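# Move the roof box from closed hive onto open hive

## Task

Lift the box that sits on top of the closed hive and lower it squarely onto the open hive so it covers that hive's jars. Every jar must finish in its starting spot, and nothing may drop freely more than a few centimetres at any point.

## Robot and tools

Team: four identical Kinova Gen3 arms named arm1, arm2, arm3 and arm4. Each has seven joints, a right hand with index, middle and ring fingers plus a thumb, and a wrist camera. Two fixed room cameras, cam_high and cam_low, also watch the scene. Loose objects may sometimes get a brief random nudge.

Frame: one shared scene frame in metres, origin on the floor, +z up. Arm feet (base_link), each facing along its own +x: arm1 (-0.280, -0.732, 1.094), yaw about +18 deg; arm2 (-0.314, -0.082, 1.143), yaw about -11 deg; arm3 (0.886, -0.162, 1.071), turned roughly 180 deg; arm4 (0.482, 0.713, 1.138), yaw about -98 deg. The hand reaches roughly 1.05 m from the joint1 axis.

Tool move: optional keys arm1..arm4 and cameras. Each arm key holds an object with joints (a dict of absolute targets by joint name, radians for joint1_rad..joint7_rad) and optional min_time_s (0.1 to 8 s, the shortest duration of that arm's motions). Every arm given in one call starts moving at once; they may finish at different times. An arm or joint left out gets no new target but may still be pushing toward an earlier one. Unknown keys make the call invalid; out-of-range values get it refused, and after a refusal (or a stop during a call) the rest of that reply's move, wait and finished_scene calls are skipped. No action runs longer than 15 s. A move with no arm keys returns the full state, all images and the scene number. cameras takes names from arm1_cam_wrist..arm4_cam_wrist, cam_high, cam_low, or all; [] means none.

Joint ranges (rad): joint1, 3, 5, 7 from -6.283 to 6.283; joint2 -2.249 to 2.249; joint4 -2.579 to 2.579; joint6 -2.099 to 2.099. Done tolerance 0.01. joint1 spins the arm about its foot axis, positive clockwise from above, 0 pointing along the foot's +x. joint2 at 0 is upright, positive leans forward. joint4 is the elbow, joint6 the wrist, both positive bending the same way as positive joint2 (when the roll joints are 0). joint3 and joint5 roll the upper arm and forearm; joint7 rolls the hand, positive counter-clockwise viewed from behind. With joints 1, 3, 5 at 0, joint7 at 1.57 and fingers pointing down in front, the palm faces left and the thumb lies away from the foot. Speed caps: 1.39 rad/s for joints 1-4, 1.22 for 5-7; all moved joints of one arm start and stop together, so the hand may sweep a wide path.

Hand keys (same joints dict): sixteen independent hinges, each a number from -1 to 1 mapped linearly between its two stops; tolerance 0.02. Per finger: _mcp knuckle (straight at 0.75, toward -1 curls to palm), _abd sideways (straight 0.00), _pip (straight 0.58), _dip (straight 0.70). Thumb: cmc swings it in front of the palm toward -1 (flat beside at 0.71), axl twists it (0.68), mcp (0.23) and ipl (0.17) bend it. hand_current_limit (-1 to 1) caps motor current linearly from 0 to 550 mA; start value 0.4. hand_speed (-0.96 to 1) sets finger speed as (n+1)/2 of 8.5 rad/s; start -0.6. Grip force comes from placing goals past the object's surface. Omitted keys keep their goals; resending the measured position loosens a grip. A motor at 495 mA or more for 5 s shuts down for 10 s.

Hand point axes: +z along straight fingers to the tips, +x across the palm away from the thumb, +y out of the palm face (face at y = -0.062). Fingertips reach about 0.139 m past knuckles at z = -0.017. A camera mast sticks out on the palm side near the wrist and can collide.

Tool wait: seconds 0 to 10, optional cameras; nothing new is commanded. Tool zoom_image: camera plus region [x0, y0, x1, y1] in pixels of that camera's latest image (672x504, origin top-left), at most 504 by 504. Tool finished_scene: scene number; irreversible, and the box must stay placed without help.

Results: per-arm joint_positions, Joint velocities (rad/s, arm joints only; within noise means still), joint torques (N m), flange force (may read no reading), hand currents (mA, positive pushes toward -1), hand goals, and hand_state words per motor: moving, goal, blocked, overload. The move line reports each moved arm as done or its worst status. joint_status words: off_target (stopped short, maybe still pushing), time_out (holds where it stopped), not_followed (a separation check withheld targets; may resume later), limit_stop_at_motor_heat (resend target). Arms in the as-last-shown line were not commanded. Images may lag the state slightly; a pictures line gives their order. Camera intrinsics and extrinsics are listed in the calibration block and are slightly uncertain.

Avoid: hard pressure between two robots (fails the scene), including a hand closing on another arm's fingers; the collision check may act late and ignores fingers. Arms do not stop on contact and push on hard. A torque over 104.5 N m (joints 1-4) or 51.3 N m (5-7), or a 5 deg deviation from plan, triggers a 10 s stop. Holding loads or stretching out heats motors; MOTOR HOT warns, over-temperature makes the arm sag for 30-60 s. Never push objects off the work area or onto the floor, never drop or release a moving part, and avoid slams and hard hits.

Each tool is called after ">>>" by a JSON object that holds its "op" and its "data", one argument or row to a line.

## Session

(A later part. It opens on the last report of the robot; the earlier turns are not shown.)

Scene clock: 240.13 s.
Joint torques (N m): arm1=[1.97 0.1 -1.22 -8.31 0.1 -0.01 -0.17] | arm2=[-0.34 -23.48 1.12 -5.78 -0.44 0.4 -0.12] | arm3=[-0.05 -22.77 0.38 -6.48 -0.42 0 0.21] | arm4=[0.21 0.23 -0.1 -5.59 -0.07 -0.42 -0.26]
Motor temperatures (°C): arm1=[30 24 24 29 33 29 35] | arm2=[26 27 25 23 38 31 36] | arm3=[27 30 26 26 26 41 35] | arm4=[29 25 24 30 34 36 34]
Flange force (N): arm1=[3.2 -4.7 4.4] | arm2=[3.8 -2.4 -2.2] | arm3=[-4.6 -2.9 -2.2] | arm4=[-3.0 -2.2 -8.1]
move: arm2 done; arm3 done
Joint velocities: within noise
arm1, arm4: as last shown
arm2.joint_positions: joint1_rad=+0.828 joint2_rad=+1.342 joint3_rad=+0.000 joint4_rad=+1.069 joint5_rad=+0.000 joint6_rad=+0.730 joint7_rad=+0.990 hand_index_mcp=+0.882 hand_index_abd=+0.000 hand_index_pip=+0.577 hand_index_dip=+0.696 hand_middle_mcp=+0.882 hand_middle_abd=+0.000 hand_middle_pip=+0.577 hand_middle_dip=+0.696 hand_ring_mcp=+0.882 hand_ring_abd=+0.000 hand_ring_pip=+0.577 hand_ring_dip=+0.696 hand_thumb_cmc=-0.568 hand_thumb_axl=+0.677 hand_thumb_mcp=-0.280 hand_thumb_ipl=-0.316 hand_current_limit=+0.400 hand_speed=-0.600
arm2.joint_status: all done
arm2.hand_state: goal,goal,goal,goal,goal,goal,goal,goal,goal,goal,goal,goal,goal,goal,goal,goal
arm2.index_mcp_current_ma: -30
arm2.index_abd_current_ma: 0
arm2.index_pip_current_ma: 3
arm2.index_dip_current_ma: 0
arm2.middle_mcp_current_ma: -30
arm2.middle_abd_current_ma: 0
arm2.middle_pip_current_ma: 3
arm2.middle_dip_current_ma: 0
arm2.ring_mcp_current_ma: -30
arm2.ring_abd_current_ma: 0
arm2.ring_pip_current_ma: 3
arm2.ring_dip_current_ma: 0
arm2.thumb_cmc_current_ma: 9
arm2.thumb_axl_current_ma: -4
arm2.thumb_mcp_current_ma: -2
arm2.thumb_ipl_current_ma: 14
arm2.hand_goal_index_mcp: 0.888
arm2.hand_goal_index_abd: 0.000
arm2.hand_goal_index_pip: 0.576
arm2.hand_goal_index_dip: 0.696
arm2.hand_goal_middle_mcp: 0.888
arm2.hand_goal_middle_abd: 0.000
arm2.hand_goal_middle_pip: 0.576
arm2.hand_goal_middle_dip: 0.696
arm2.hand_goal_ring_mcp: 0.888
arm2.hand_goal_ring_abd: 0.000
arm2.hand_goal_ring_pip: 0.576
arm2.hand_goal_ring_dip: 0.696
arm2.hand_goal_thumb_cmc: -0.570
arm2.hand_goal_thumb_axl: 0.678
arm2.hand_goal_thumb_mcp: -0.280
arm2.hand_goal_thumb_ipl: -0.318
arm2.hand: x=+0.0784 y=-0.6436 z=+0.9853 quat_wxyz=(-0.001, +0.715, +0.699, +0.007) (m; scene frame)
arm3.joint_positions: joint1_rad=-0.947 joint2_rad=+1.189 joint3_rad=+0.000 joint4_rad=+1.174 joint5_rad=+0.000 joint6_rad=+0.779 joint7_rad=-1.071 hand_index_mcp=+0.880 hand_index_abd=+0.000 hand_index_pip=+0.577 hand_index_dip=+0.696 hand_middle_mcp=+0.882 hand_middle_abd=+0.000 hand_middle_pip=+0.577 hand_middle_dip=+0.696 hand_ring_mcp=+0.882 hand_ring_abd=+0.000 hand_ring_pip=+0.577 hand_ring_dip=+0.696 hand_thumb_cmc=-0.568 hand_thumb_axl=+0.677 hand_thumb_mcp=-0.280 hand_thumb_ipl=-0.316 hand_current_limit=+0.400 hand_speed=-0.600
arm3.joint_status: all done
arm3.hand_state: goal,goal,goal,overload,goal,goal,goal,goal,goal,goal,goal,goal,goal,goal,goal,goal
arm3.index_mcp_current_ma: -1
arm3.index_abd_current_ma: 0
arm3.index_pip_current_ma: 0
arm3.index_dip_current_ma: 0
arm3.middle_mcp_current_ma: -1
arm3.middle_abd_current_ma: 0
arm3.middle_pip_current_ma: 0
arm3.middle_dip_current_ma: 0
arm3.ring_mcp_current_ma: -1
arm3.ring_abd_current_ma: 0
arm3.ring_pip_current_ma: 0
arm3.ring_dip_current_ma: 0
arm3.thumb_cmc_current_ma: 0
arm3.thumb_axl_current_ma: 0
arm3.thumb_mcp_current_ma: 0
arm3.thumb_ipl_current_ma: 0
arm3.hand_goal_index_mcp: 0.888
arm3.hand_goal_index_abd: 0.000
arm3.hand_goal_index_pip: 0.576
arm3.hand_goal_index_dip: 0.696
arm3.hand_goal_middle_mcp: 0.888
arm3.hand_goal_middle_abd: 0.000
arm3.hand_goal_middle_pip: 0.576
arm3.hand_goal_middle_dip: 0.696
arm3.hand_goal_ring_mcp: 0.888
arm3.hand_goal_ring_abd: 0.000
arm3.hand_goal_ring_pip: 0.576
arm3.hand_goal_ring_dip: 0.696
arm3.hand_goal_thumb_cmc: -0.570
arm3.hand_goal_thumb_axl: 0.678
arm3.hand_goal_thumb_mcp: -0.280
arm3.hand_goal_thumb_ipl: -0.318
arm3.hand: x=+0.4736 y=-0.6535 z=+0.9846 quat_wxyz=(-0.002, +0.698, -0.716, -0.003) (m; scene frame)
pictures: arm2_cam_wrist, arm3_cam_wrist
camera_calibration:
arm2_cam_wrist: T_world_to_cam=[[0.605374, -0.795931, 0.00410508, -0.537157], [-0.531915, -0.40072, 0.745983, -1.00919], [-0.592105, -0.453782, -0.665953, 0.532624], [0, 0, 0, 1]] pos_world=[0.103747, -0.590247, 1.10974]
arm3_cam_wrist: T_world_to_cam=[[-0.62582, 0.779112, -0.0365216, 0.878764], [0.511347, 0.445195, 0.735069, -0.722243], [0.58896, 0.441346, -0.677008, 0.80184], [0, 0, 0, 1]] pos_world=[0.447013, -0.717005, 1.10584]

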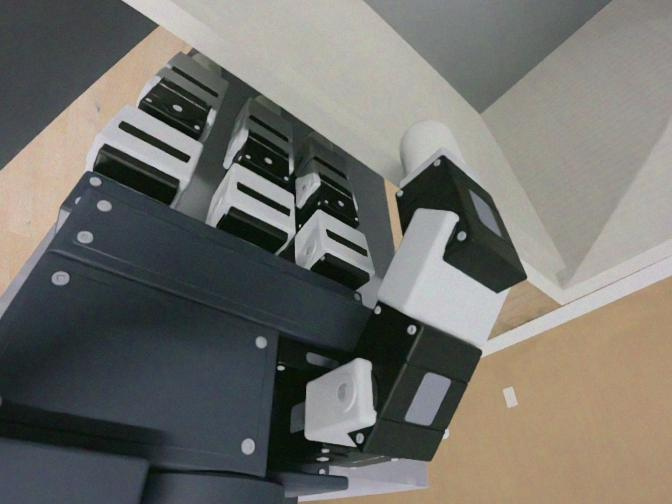

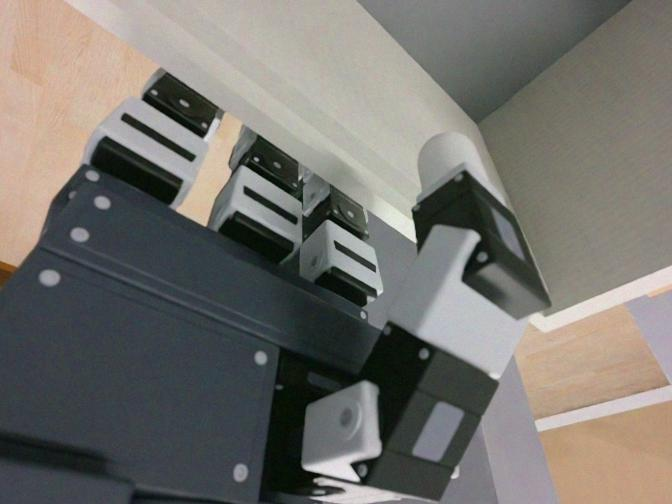

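>>> {"op": "move", "data": {
  "arm2": {"joints": {"joint2_rad": 1.5129, "joint4_rad": 0.9415, "joint6_rad": 0.6872}, "min_time_s": 2},
  "arm3": {"joints": {"joint2_rad": 1.3437, "joint4_rad": 1.1032, "joint6_rad": 0.6947}, "min_time_s": 2},
  "cameras": ["all"]
}}

>>> {"op": "zoom_image", "data": {
  "camera": "cam_low",
  "region": [180, 180, 420, 380]
}}

>>> {"op": "zoom_image", "data": {
  "camera": "cam_high",
  "region": [220, 220, 480, 420]
}}

Scene clock: 254.17 s.
Joint torques (N m): arm1=[1.98 0.05 -1.21 -8.28 0.1 -0.01 -0.16] | arm2=[-0.33 -23.66 1.17 -5.5 -0.44 0.38 -0.12] | arm3=[1.21 -22.94 1.44 -6.45 -0.1 -0.29 0.19] | arm4=[0.22 0.26 -0.15 -5.57 -0.08 -0.43 -0.28]
Motor temperatures (°C): arm1=[30 24 24 29 33 29 35] | arm2=[26 27 25 23 38 31 36] | arm3=[27 30 26 26 26 41 35] | arm4=[29 25 24 30 34 36 34]
Flange force (N): arm1=[3.1 -4.7 4.2] | arm2=[4.0 -2.5 -2.9] | arm3=[-5.2 -5.6 -4.1] | arm4=[-2.9 -2.4 -8.2]
move: arm2 done; arm3 done
Joint velocities: within noise
arm1, arm4: as last shown
arm2.joint_positions: joint1_rad=+0.828 joint2_rad=+1.513 joint3_rad=+0.000 joint4_rad=+0.941 joint5_rad=+0.000 joint6_rad=+0.687 joint7_rad=+0.990 hand_index_mcp=+0.882 hand_index_abd=+0.000 hand_index_pip=+0.577 hand_index_dip=+0.696 hand_middle_mcp=+0.882 hand_middle_abd=+0.000 hand_middle_pip=+0.577 hand_middle_dip=+0.696 hand_ring_mcp=+0.882 hand_ring_abd=+0.000 hand_ring_pip=+0.577 hand_ring_dip=+0.696 hand_thumb_cmc=-0.568 hand_thumb_axl=+0.677 hand_thumb_mcp=-0.280 hand_thumb_ipl=-0.316 hand_current_limit=+0.400 hand_speed=-0.600
arm2.joint_status: all done
arm2.hand_state: goal,goal,goal,goal,goal,goal,goal,goal,goal,goal,goal,goal,goal,goal,goal,goal
arm2.index_mcp_current_ma: -30
arm2.index_abd_current_ma: 0
arm2.index_pip_current_ma: 3
arm2.index_dip_current_ma: 0
arm2.middle_mcp_current_ma: -30
arm2.middle_abd_current_ma: 0
arm2.middle_pip_current_ma: 3
arm2.middle_dip_current_ma: 0
arm2.ring_mcp_current_ma: -30
arm2.ring_abd_current_ma: 0
arm2.ring_pip_current_ma: 3
arm2.ring_dip_current_ma: 0
arm2.thumb_cmc_current_ma: 9
arm2.thumb_axl_current_ma: -4
arm2.thumb_mcp_current_ma: -2
arm2.thumb_ipl_current_ma: 14
arm2.hand_goal_index_mcp: 0.888
arm2.hand_goal_index_abd: 0.000
arm2.hand_goal_index_pip: 0.576
arm2.hand_goal_index_dip: 0.696
arm2.hand_goal_middle_mcp: 0.888
arm2.hand_goal_middle_abd: 0.000
arm2.hand_goal_middle_pip: 0.576
arm2.hand_goal_middle_dip: 0.696
arm2.hand_goal_ring_mcp: 0.888
arm2.hand_goal_ring_abd: 0.000
arm2.hand_goal_ring_pip: 0.576
arm2.hand_goal_ring_dip: 0.696
arm2.hand_goal_thumb_cmc: -0.570
arm2.hand_goal_thumb_axl: 0.678
arm2.hand_goal_thumb_mcp: -0.280
arm2.hand_goal_thumb_ipl: -0.318
arm2.hand: x=+0.0792 y=-0.6427 z=+0.9052 quat_wxyz=(-0.001, +0.715, +0.699, +0.007) (m; scene frame)
arm3.joint_positions: joint1_rad=-0.947 joint2_rad=+1.344 joint3_rad=+0.000 joint4_rad=+1.103 joint5_rad=+0.000 joint6_rad=+0.695 joint7_rad=-1.071 hand_index_mcp=+0.880 hand_index_abd=+0.000 hand_index_pip=+0.577 hand_index_dip=+0.696 hand_middle_mcp=+0.882 hand_middle_abd=+0.000 hand_middle_pip=+0.577 hand_middle_dip=+0.696 hand_ring_mcp=+0.882 hand_ring_abd=+0.000 hand_ring_pip=+0.577 hand_ring_dip=+0.696 hand_thumb_cmc=-0.568 hand_thumb_axl=+0.677 hand_thumb_mcp=-0.280 hand_thumb_ipl=-0.316 hand_current_limit=+0.400 hand_speed=-0.600
arm3.joint_status: all done
arm3.hand_state: goal,goal,goal,overload,goal,goal,goal,goal,goal,goal,goal,goal,goal,goal,goal,goal
arm3.index_mcp_current_ma: -1
arm3.index_abd_current_ma: 0
arm3.index_pip_current_ma: 0
arm3.index_dip_current_ma: 0
arm3.middle_mcp_current_ma: -1
arm3.middle_abd_current_ma: 0
arm3.middle_pip_current_ma: 0
arm3.middle_dip_current_ma: 0
arm3.ring_mcp_current_ma: -1
arm3.ring_abd_current_ma: 0
arm3.ring_pip_current_ma: 0
arm3.ring_dip_current_ma: 0
arm3.thumb_cmc_current_ma: 0
arm3.thumb_axl_current_ma: 0
arm3.thumb_mcp_current_ma: 0
arm3.thumb_ipl_current_ma: 0
arm3.hand_goal_index_mcp: 0.888
arm3.hand_goal_index_abd: 0.000
arm3.hand_goal_index_pip: 0.576
arm3.hand_goal_index_dip: 0.696
arm3.hand_goal_middle_mcp: 0.888
arm3.hand_goal_middle_abd: 0.000
arm3.hand_goal_middle_pip: 0.576
arm3.hand_goal_middle_dip: 0.696
arm3.hand_goal_ring_mcp: 0.888
arm3.hand_goal_ring_abd: 0.000
arm3.hand_goal_ring_pip: 0.576
arm3.hand_goal_ring_dip: 0.696
arm3.hand_goal_thumb_cmc: -0.570
arm3.hand_goal_thumb_axl: 0.678
arm3.hand_goal_thumb_mcp: -0.280
arm3.hand_goal_thumb_ipl: -0.318
arm3.hand: x=+0.4736 y=-0.6529 z=+0.9046 quat_wxyz=(-0.002, +0.698, -0.716, -0.003) (m; scene frame)
pictures: arm1_cam_wrist, arm2_cam_wrist, arm3_cam_wrist, arm4_cam_wrist, cam_high, cam_low
camera_calibration:
arm1_cam_wrist: T_world_to_cam=[[0.396917, -0.917201, 0.0346253, -0.732762], [-0.549025, -0.20702, 0.809762, -1.69973], [-0.735547, -0.340419, -0.585736, 0.561917], [0, 0, 0, 1]] pos_world=[-0.229032, -0.832681, 1.73088]
arm2_cam_wrist: T_world_to_cam=[[0.605374, -0.795931, 0.00410508, -0.536535], [-0.531915, -0.40072, 0.745983, -0.948703], [-0.592105, -0.453782, -0.665953, 0.480104], [0, 0, 0, 1]] pos_world=[0.104447, -0.589347, 1.02964]
arm3_cam_wrist: T_world_to_cam=[[-0.625788, 0.77914, -0.0364751, 0.875411], [0.511386, 0.445146, 0.735071, -0.663715], [0.588959, 0.441346, -0.677009, 0.74746], [0, 0, 0, 1]] pos_world=[0.447013, -0.716505, 1.02584]

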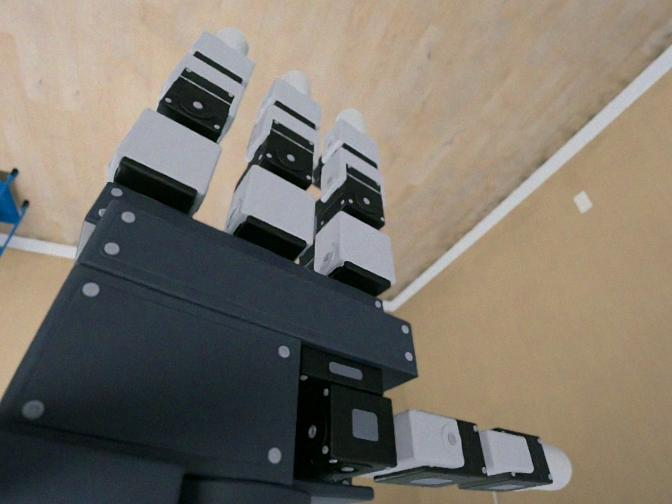

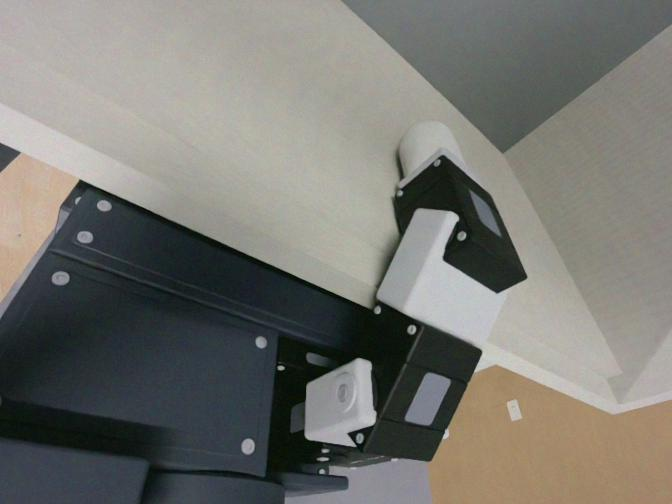

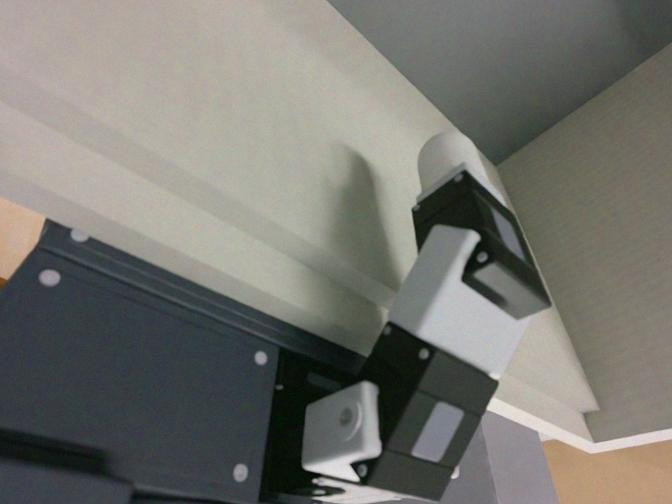

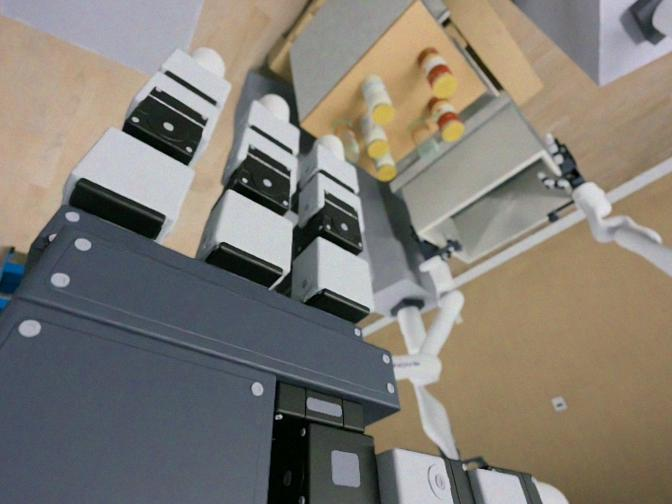

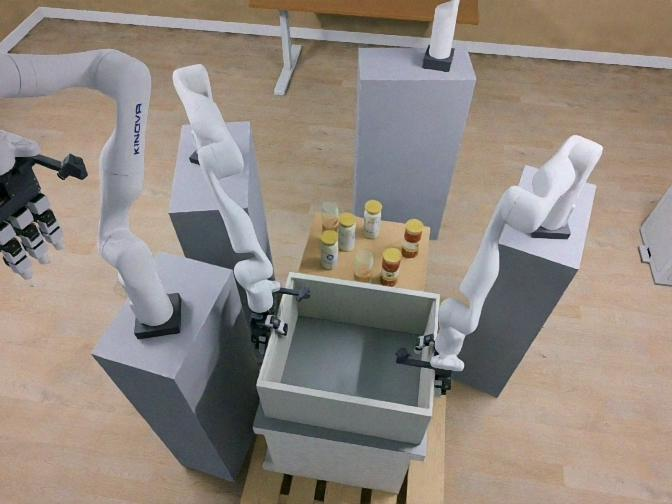

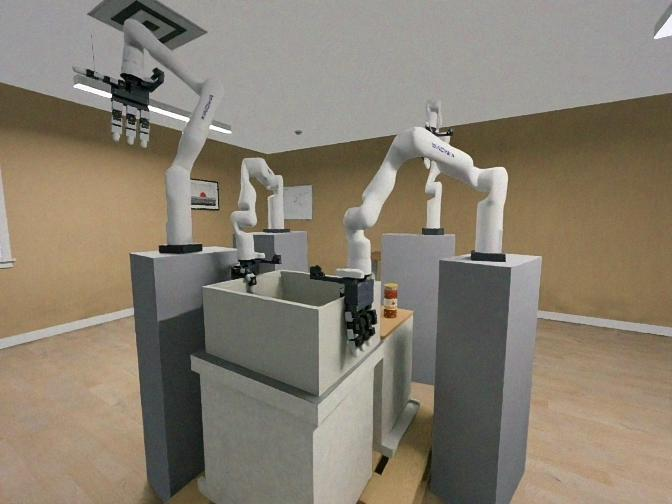

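Scaled by 2.100 from the camera's 672x504 image, which has a finer 960x720 frame.

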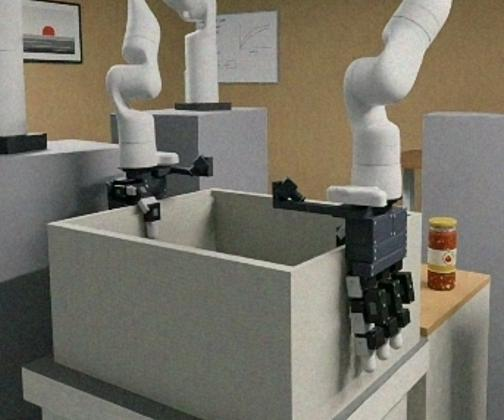

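Scaled by 1.938 from the camera's 672x504 image, which has a finer 960x720 frame.

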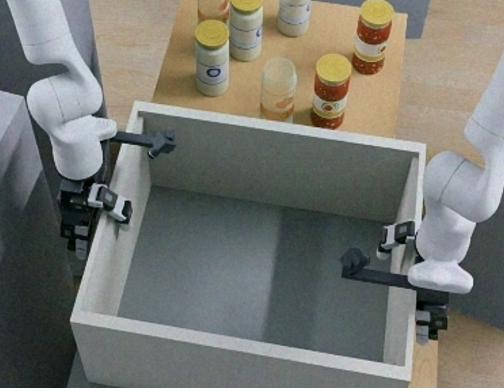

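>>> {"op": "move", "data": {
  "arm2": {"joints": {"joint1_rad": 0.8118, "joint2_rad": 1.525, "joint4_rad": 0.9043, "joint6_rad": 0.7123, "joint7_rad": 0.974}, "min_time_s": 1.5},
  "cameras": ["arm2_cam_wrist", "cam_high"]
}}

>>> {"op": "zoom_image", "data": {
  "camera": "cam_high",
  "region": [220, 220, 480, 420]
}}

Scene clock: 267.07 s.
Joint torques (N m): arm1=[2 0.11 -1.2 -8.31 0.12 -0.01 -0.19] | arm2=[-0.34 -23.79 1.13 -5.67 -0.43 0.36 -0.12] | arm3=[1.12 -22.93 1.45 -6.45 -0.11 -0.33 0.17] | arm4=[0.2 0.32 -0.1 -5.52 -0.08 -0.42 -0.28]
Motor temperatures (°C): arm1=[30 24 24 29 33 29 35] | arm2=[26 27 25 23 38 31 36] | arm3=[27 30 26 26 26 41 35] | arm4=[29 25 24 30 34 36 34]
Flange force (N): arm1=[3.3 -4.7 4.4] | arm2=[4.2 -2.7 -3.0] | arm3=[-5.2 -5.3 -4.2] | arm4=[-2.9 -2.2 -8.3]
move: arm2 done
Joint velocities: within noise
arm1, arm3, arm4: as last shown
arm2.joint_positions: joint1_rad=+0.812 joint2_rad=+1.525 joint3_rad=+0.000 joint4_rad=+0.904 joint5_rad=+0.000 joint6_rad=+0.712 joint7_rad=+0.974 hand_index_mcp=+0.882 hand_index_abd=+0.000 hand_index_pip=+0.577 hand_index_dip=+0.696 hand_middle_mcp=+0.882 hand_middle_abd=+0.000 hand_middle_pip=+0.577 hand_middle_dip=+0.696 hand_ring_mcp=+0.882 hand_ring_abd=+0.000 hand_ring_pip=+0.577 hand_ring_dip=+0.696 hand_thumb_cmc=-0.568 hand_thumb_axl=+0.677 hand_thumb_mcp=-0.280 hand_thumb_ipl=-0.316 hand_current_limit=+0.400 hand_speed=-0.600
arm2.joint_status: all done
arm2.hand_state: goal,goal,goal,goal,goal,goal,goal,goal,goal,goal,goal,goal,goal,goal,goal,goal
arm2.index_mcp_current_ma: -30
arm2.index_abd_current_ma: 0
arm2.index_pip_current_ma: 3
arm2.index_dip_current_ma: 0
arm2.middle_mcp_current_ma: -30
arm2.middle_abd_current_ma: 0
arm2.middle_pip_current_ma: 3
arm2.middle_dip_current_ma: 0
arm2.ring_mcp_current_ma: -30
arm2.ring_abd_current_ma: 0
arm2.ring_pip_current_ma: 3
arm2.ring_dip_current_ma: 0
arm2.thumb_cmc_current_ma: 9
arm2.thumb_axl_current_ma: -4
arm2.thumb_mcp_current_ma: -2
arm2.thumb_ipl_current_ma: 14
arm2.hand_goal_index_mcp: 0.888
arm2.hand_goal_index_abd: 0.000
arm2.hand_goal_index_pip: 0.576
arm2.hand_goal_index_dip: 0.696
arm2.hand_goal_middle_mcp: 0.888
arm2.hand_goal_middle_abd: 0.000
arm2.hand_goal_middle_pip: 0.576
arm2.hand_goal_middle_dip: 0.696
arm2.hand_goal_ring_mcp: 0.888
arm2.hand_goal_ring_abd: 0.000
arm2.hand_goal_ring_pip: 0.576
arm2.hand_goal_ring_dip: 0.696
arm2.hand_goal_thumb_cmc: -0.570
arm2.hand_goal_thumb_axl: 0.678
arm2.hand_goal_thumb_mcp: -0.280
arm2.hand_goal_thumb_ipl: -0.318
arm2.hand: x=+0.0914 y=-0.6429 z=+0.9054 quat_wxyz=(-0.001, +0.715, +0.699, +0.007) (m; scene frame)
pictures: arm2_cam_wrist, cam_high
camera_calibration:
arm2_cam_wrist: T_world_to_cam=[[0.605416, -0.795899, 0.00404494, -0.544066], [-0.531867, -0.400783, 0.745983, -0.942433], [-0.592106, -0.453781, -0.665953, 0.487429], [0, 0, 0, 1]] pos_world=[0.116748, -0.589547, 1.02984]

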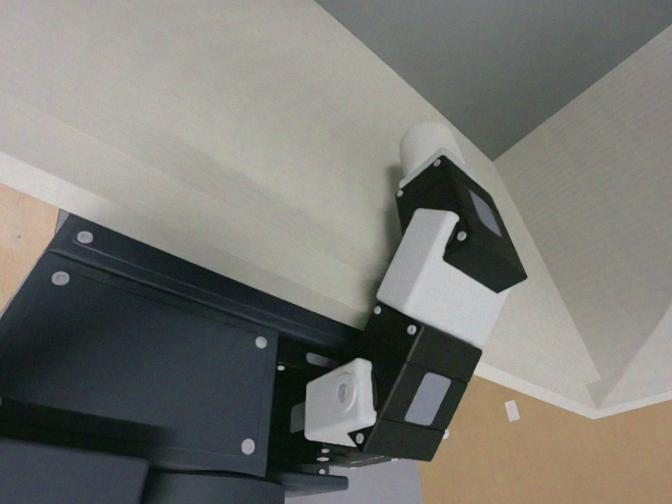

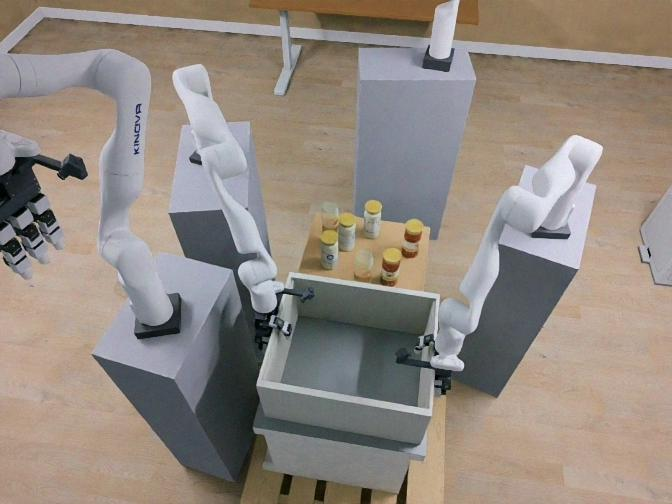

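Scaled by 1.938 from the camera's 672x504 image, which has a finer 960x720 frame.

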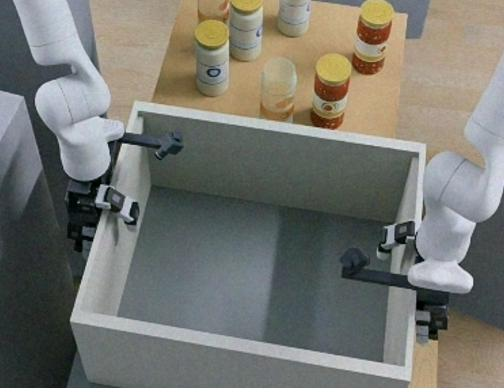

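>>> {"op": "move", "data": {
  "arm2": {"joints": {"joint1_rad": 0.8077, "joint2_rad": 1.528, "joint4_rad": 0.895, "joint6_rad": 0.7186, "joint7_rad": 0.9699}, "min_time_s": 1},
  "arm3": {"joints": {"hand_index_mcp": 0.644, "hand_middle_mcp": 0.644, "hand_ring_mcp": 0.644, "hand_thumb_mcp": -0.562, "hand_thumb_ipl": -0.373, "hand_current_limit": 0.75, "hand_speed": -0.85}},
  "cameras": ["arm3_cam_wrist", "cam_high"]
}}

>>> {"op": "zoom_image", "data": {
  "camera": "cam_high",
  "region": [220, 220, 480, 420]
}}

Scene clock: 277.53 s.
Joint torques (N m): arm1=[1.97 0.14 -1.21 -8.29 0.13 0 -0.17] | arm2=[-0.35 -23.88 1.14 -5.71 -0.45 0.38 -0.13] | arm3=[1.59 -20.44 1.86 -6.03 -0.04 -0.81 -0.02] | arm4=[0.14 0.28 -0.04 -5.56 -0.12 -0.48 -0.28]
Motor temperatures (°C): arm1=[30 24 24 29 33 29 35] | arm2=[26 28 25 23 38 31 36] | arm3=[27 30 26 26 26 41 35] | arm4=[29 25 24 30 34 36 34]
Flange force (N): arm1=[3.3 -4.6 4.4] | arm2=[4.3 -2.8 -3.0] | arm3=[-5.3 -5.9 -9.1] | arm4=[-3.0 -2.0 -8.4]
move: arm2 done; arm3 off_target
Joint velocities: within noise
arm1, arm4: as last shown
arm2.joint_positions: joint1_rad=+0.808 joint2_rad=+1.528 joint3_rad=+0.000 joint4_rad=+0.895 joint5_rad=+0.000 joint6_rad=+0.719 joint7_rad=+0.970 hand_index_mcp=+0.882 hand_index_abd=+0.000 hand_index_pip=+0.577 hand_index_dip=+0.696 hand_middle_mcp=+0.882 hand_middle_abd=+0.000 hand_middle_pip=+0.577 hand_middle_dip=+0.696 hand_ring_mcp=+0.882 hand_ring_abd=+0.000 hand_ring_pip=+0.577 hand_ring_dip=+0.696 hand_thumb_cmc=-0.568 hand_thumb_axl=+0.677 hand_thumb_mcp=-0.280 hand_thumb_ipl=-0.316 hand_current_limit=+0.400 hand_speed=-0.600
arm2.joint_status: all done
arm2.hand_state: goal,goal,goal,goal,goal,goal,goal,goal,goal,goal,goal,goal,goal,goal,goal,goal
arm2.index_mcp_current_ma: -30
arm2.index_abd_current_ma: 0
arm2.index_pip_current_ma: 3
arm2.index_dip_current_ma: 0
arm2.middle_mcp_current_ma: -30
arm2.middle_abd_current_ma: 0
arm2.middle_pip_current_ma: 3
arm2.middle_dip_current_ma: 0
arm2.ring_mcp_current_ma: -30
arm2.ring_abd_current_ma: 0
arm2.ring_pip_current_ma: 3
arm2.ring_dip_current_ma: 0
arm2.thumb_cmc_current_ma: 9
arm2.thumb_axl_current_ma: -4
arm2.thumb_mcp_current_ma: -2
arm2.thumb_ipl_current_ma: 14
arm2.hand_goal_index_mcp: 0.888
arm2.hand_goal_index_abd: 0.000
arm2.hand_goal_index_pip: 0.576
arm2.hand_goal_index_dip: 0.696
arm2.hand_goal_middle_mcp: 0.888
arm2.hand_goal_middle_abd: 0.000
arm2.hand_goal_middle_pip: 0.576
arm2.hand_goal_middle_dip: 0.696
arm2.hand_goal_ring_mcp: 0.888
arm2.hand_goal_ring_abd: 0.000
arm2.hand_goal_ring_pip: 0.576
arm2.hand_goal_ring_dip: 0.696
arm2.hand_goal_thumb_cmc: -0.570
arm2.hand_goal_thumb_axl: 0.678
arm2.hand_goal_thumb_mcp: -0.280
arm2.hand_goal_thumb_ipl: -0.318
arm2.hand: x=+0.0944 y=-0.6429 z=+0.9054 quat_wxyz=(-0.001, +0.715, +0.699, +0.007) (m; scene frame)
arm3.joint_positions: joint1_rad=-0.947 joint2_rad=+1.344 joint3_rad=+0.000 joint4_rad=+1.103 joint5_rad=+0.000 joint6_rad=+0.695 joint7_rad=-1.071 hand_index_mcp=+0.700 hand_index_abd=+0.000 hand_index_pip=+0.588 hand_index_dip=+0.770 hand_middle_mcp=+0.711 hand_middle_abd=+0.000 hand_middle_pip=+0.593 hand_middle_dip=+0.702 hand_ring_mcp=+0.710 hand_ring_abd=+0.000 hand_ring_pip=+0.594 hand_ring_dip=+0.703 hand_thumb_cmc=-0.568 hand_thumb_axl=+0.677 hand_thumb_mcp=-0.429 hand_thumb_ipl=-0.349 hand_current_limit=+0.750 hand_speed=-0.850
arm3.joint_status: hand_index_mcp off_target (ended at +0.700, target +0.644); hand_middle_mcp off_target (ended at +0.711, target +0.644); hand_ring_mcp off_target (ended at +0.710, target +0.644); hand_thumb_mcp off_target (ended at -0.429, target -0.562); hand_thumb_ipl off_target (ended at -0.349, target -0.373); the others done
arm3.hand_state: blocked,goal,goal,overload,blocked,goal,goal,goal,blocked,goal,goal,goal,goal,goal,blocked,blocked
arm3.index_mcp_current_ma: 58
arm3.index_abd_current_ma: 0
arm3.index_pip_current_ma: 3
arm3.index_dip_current_ma: 0
arm3.middle_mcp_current_ma: 81
arm3.middle_abd_current_ma: 0
arm3.middle_pip_current_ma: 5
arm3.middle_dip_current_ma: 1
arm3.ring_mcp_current_ma: 79
arm3.ring_abd_current_ma: 0
arm3.ring_pip_current_ma: 6
arm3.ring_dip_current_ma: 1
arm3.thumb_cmc_current_ma: 0
arm3.thumb_axl_current_ma: 0
arm3.thumb_mcp_current_ma: 444
arm3.thumb_ipl_current_ma: 17
arm3.hand_goal_index_mcp: 0.644
arm3.hand_goal_index_abd: 0.000
arm3.hand_goal_index_pip: 0.576
arm3.hand_goal_index_dip: 0.696
arm3.hand_goal_middle_mcp: 0.644
arm3.hand_goal_middle_abd: 0.000
arm3.hand_goal_middle_pip: 0.576
arm3.hand_goal_middle_dip: 0.696
arm3.hand_goal_ring_mcp: 0.644
arm3.hand_goal_ring_abd: 0.000
arm3.hand_goal_ring_pip: 0.576
arm3.hand_goal_ring_dip: 0.696
arm3.hand_goal_thumb_cmc: -0.570
arm3.hand_goal_thumb_axl: 0.678
arm3.hand_goal_thumb_mcp: -0.562
arm3.hand_goal_thumb_ipl: -0.372
arm3.hand: x=+0.4736 y=-0.6529 z=+0.9046 quat_wxyz=(-0.002, +0.698, -0.716, -0.003) (m; scene frame)
pictures: arm3_cam_wrist, cam_high
camera_calibration:
arm3_cam_wrist: T_world_to_cam=[[-0.62582, 0.779112, -0.0365216, 0.875453], [0.511347, 0.445195, 0.735069, -0.66366], [0.58896, 0.441346, -0.677008, 0.747459], [0, 0, 0, 1]] pos_world=[0.447013, -0.716505, 1.02584]

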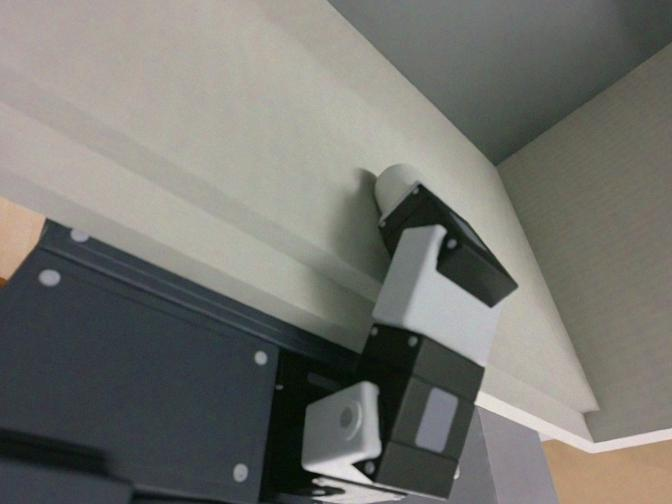

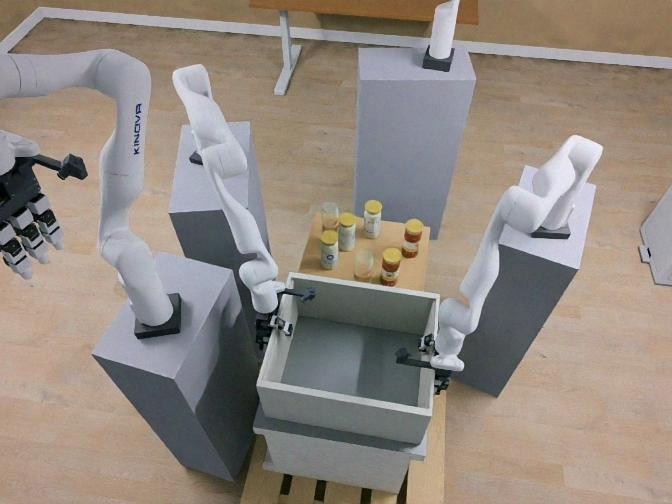

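Scaled by 1.938 from the camera's 672x504 image, which has a finer 960x720 frame.

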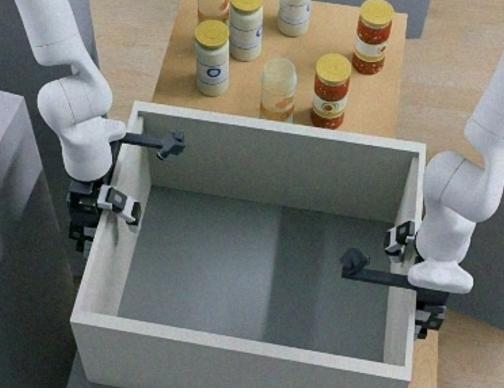

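>>> {"op": "move", "data": {
  "arm2": {"joints": {"hand_index_mcp": 0.644, "hand_middle_mcp": 0.644, "hand_ring_mcp": 0.644, "hand_thumb_mcp": -0.562, "hand_thumb_ipl": -0.373, "hand_current_limit": 0.75, "hand_speed": -0.85}},
  "cameras": ["arm2_cam_wrist", "cam_high"]
}}

Scene clock: 283.63 s.
Joint torques (N m): arm1=[1.95 0.11 -1.25 -8.33 0.14 0.01 -0.16] | arm2=[-0.37 -22.26 0.74 -5.64 -0.77 -0.06 -0.27] | arm3=[1.56 -20.5 1.85 -6.01 -0.05 -0.75 -0.03] | arm4=[0.2 0.28 -0.06 -5.61 -0.07 -0.41 -0.25]
Motor temperatures (°C): arm1=[30 24 24 29 33 29 35] | arm2=[26 28 25 23 38 31 36] | arm3=[27 31 26 26 26 41 35] | arm4=[29 25 24 30 34 36 34]
Flange force (N): arm1=[3.3 -4.7 4.6] | arm2=[5.0 -3.6 -6.6] | arm3=[-5.3 -5.9 -9.0] | arm4=[-3.0 -2.0 -8.0]
move: arm2 off_target
Joint velocities: within noise
arm1, arm3, arm4: as last shown
arm2.joint_positions: joint1_rad=+0.808 joint2_rad=+1.528 joint3_rad=+0.000 joint4_rad=+0.895 joint5_rad=+0.000 joint6_rad=+0.719 joint7_rad=+0.970 hand_index_mcp=+0.693 hand_index_abd=+0.000 hand_index_pip=+0.591 hand_index_dip=+0.702 hand_middle_mcp=+0.694 hand_middle_abd=+0.000 hand_middle_pip=+0.591 hand_middle_dip=+0.702 hand_ring_mcp=+0.695 hand_ring_abd=+0.000 hand_ring_pip=+0.590 hand_ring_dip=+0.702 hand_thumb_cmc=-0.568 hand_thumb_axl=+0.677 hand_thumb_mcp=-0.390 hand_thumb_ipl=-0.357 hand_current_limit=+0.750 hand_speed=-0.850
arm2.joint_status: hand_index_mcp off_target (ended at +0.693, target +0.644); hand_middle_mcp off_target (ended at +0.694, target +0.644); hand_ring_mcp off_target (ended at +0.695, target +0.644); hand_thumb_mcp off_target (ended at -0.390, target -0.562); the others done
arm2.hand_state: blocked,goal,goal,goal,blocked,goal,goal,goal,blocked,goal,goal,goal,goal,goal,blocked,goal
arm2.index_mcp_current_ma: 252
arm2.index_abd_current_ma: 0
arm2.index_pip_current_ma: 70
arm2.index_dip_current_ma: 26
arm2.middle_mcp_current_ma: 256
arm2.middle_abd_current_ma: 0
arm2.middle_pip_current_ma: 69
arm2.middle_dip_current_ma: 27
arm2.ring_mcp_current_ma: 262
arm2.ring_abd_current_ma: 0
arm2.ring_pip_current_ma: 65
arm2.ring_dip_current_ma: 27
arm2.thumb_cmc_current_ma: 8
arm2.thumb_axl_current_ma: -3
arm2.thumb_mcp_current_ma: 481
arm2.thumb_ipl_current_ma: 95
arm2.hand_goal_index_mcp: 0.644
arm2.hand_goal_index_abd: 0.000
arm2.hand_goal_index_pip: 0.576
arm2.hand_goal_index_dip: 0.696
arm2.hand_goal_middle_mcp: 0.644
arm2.hand_goal_middle_abd: 0.000
arm2.hand_goal_middle_pip: 0.576
arm2.hand_goal_middle_dip: 0.696
arm2.hand_goal_ring_mcp: 0.644
arm2.hand_goal_ring_abd: 0.000
arm2.hand_goal_ring_pip: 0.576
arm2.hand_goal_ring_dip: 0.696
arm2.hand_goal_thumb_cmc: -0.570
arm2.hand_goal_thumb_axl: 0.678
arm2.hand_goal_thumb_mcp: -0.562
arm2.hand_goal_thumb_ipl: -0.372
arm2.hand: x=+0.0945 y=-0.6429 z=+0.9054 quat_wxyz=(-0.001, +0.715, +0.699, +0.007) (m; scene frame)
pictures: arm2_cam_wrist, cam_high
camera_calibration:
arm2_cam_wrist: T_world_to_cam=[[0.605374, -0.795931, 0.00410508, -0.545939], [-0.531915, -0.40072, 0.745983, -0.9407], [-0.592105, -0.453782, -0.665953, 0.48931], [0, 0, 0, 1]] pos_world=[0.119847, -0.589447, 1.02984]

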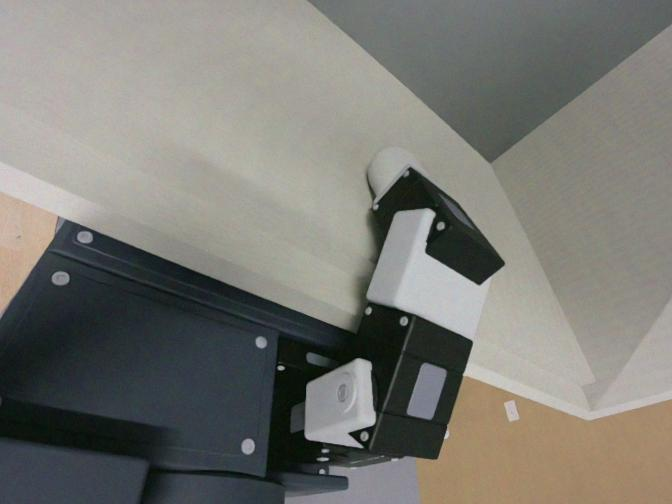

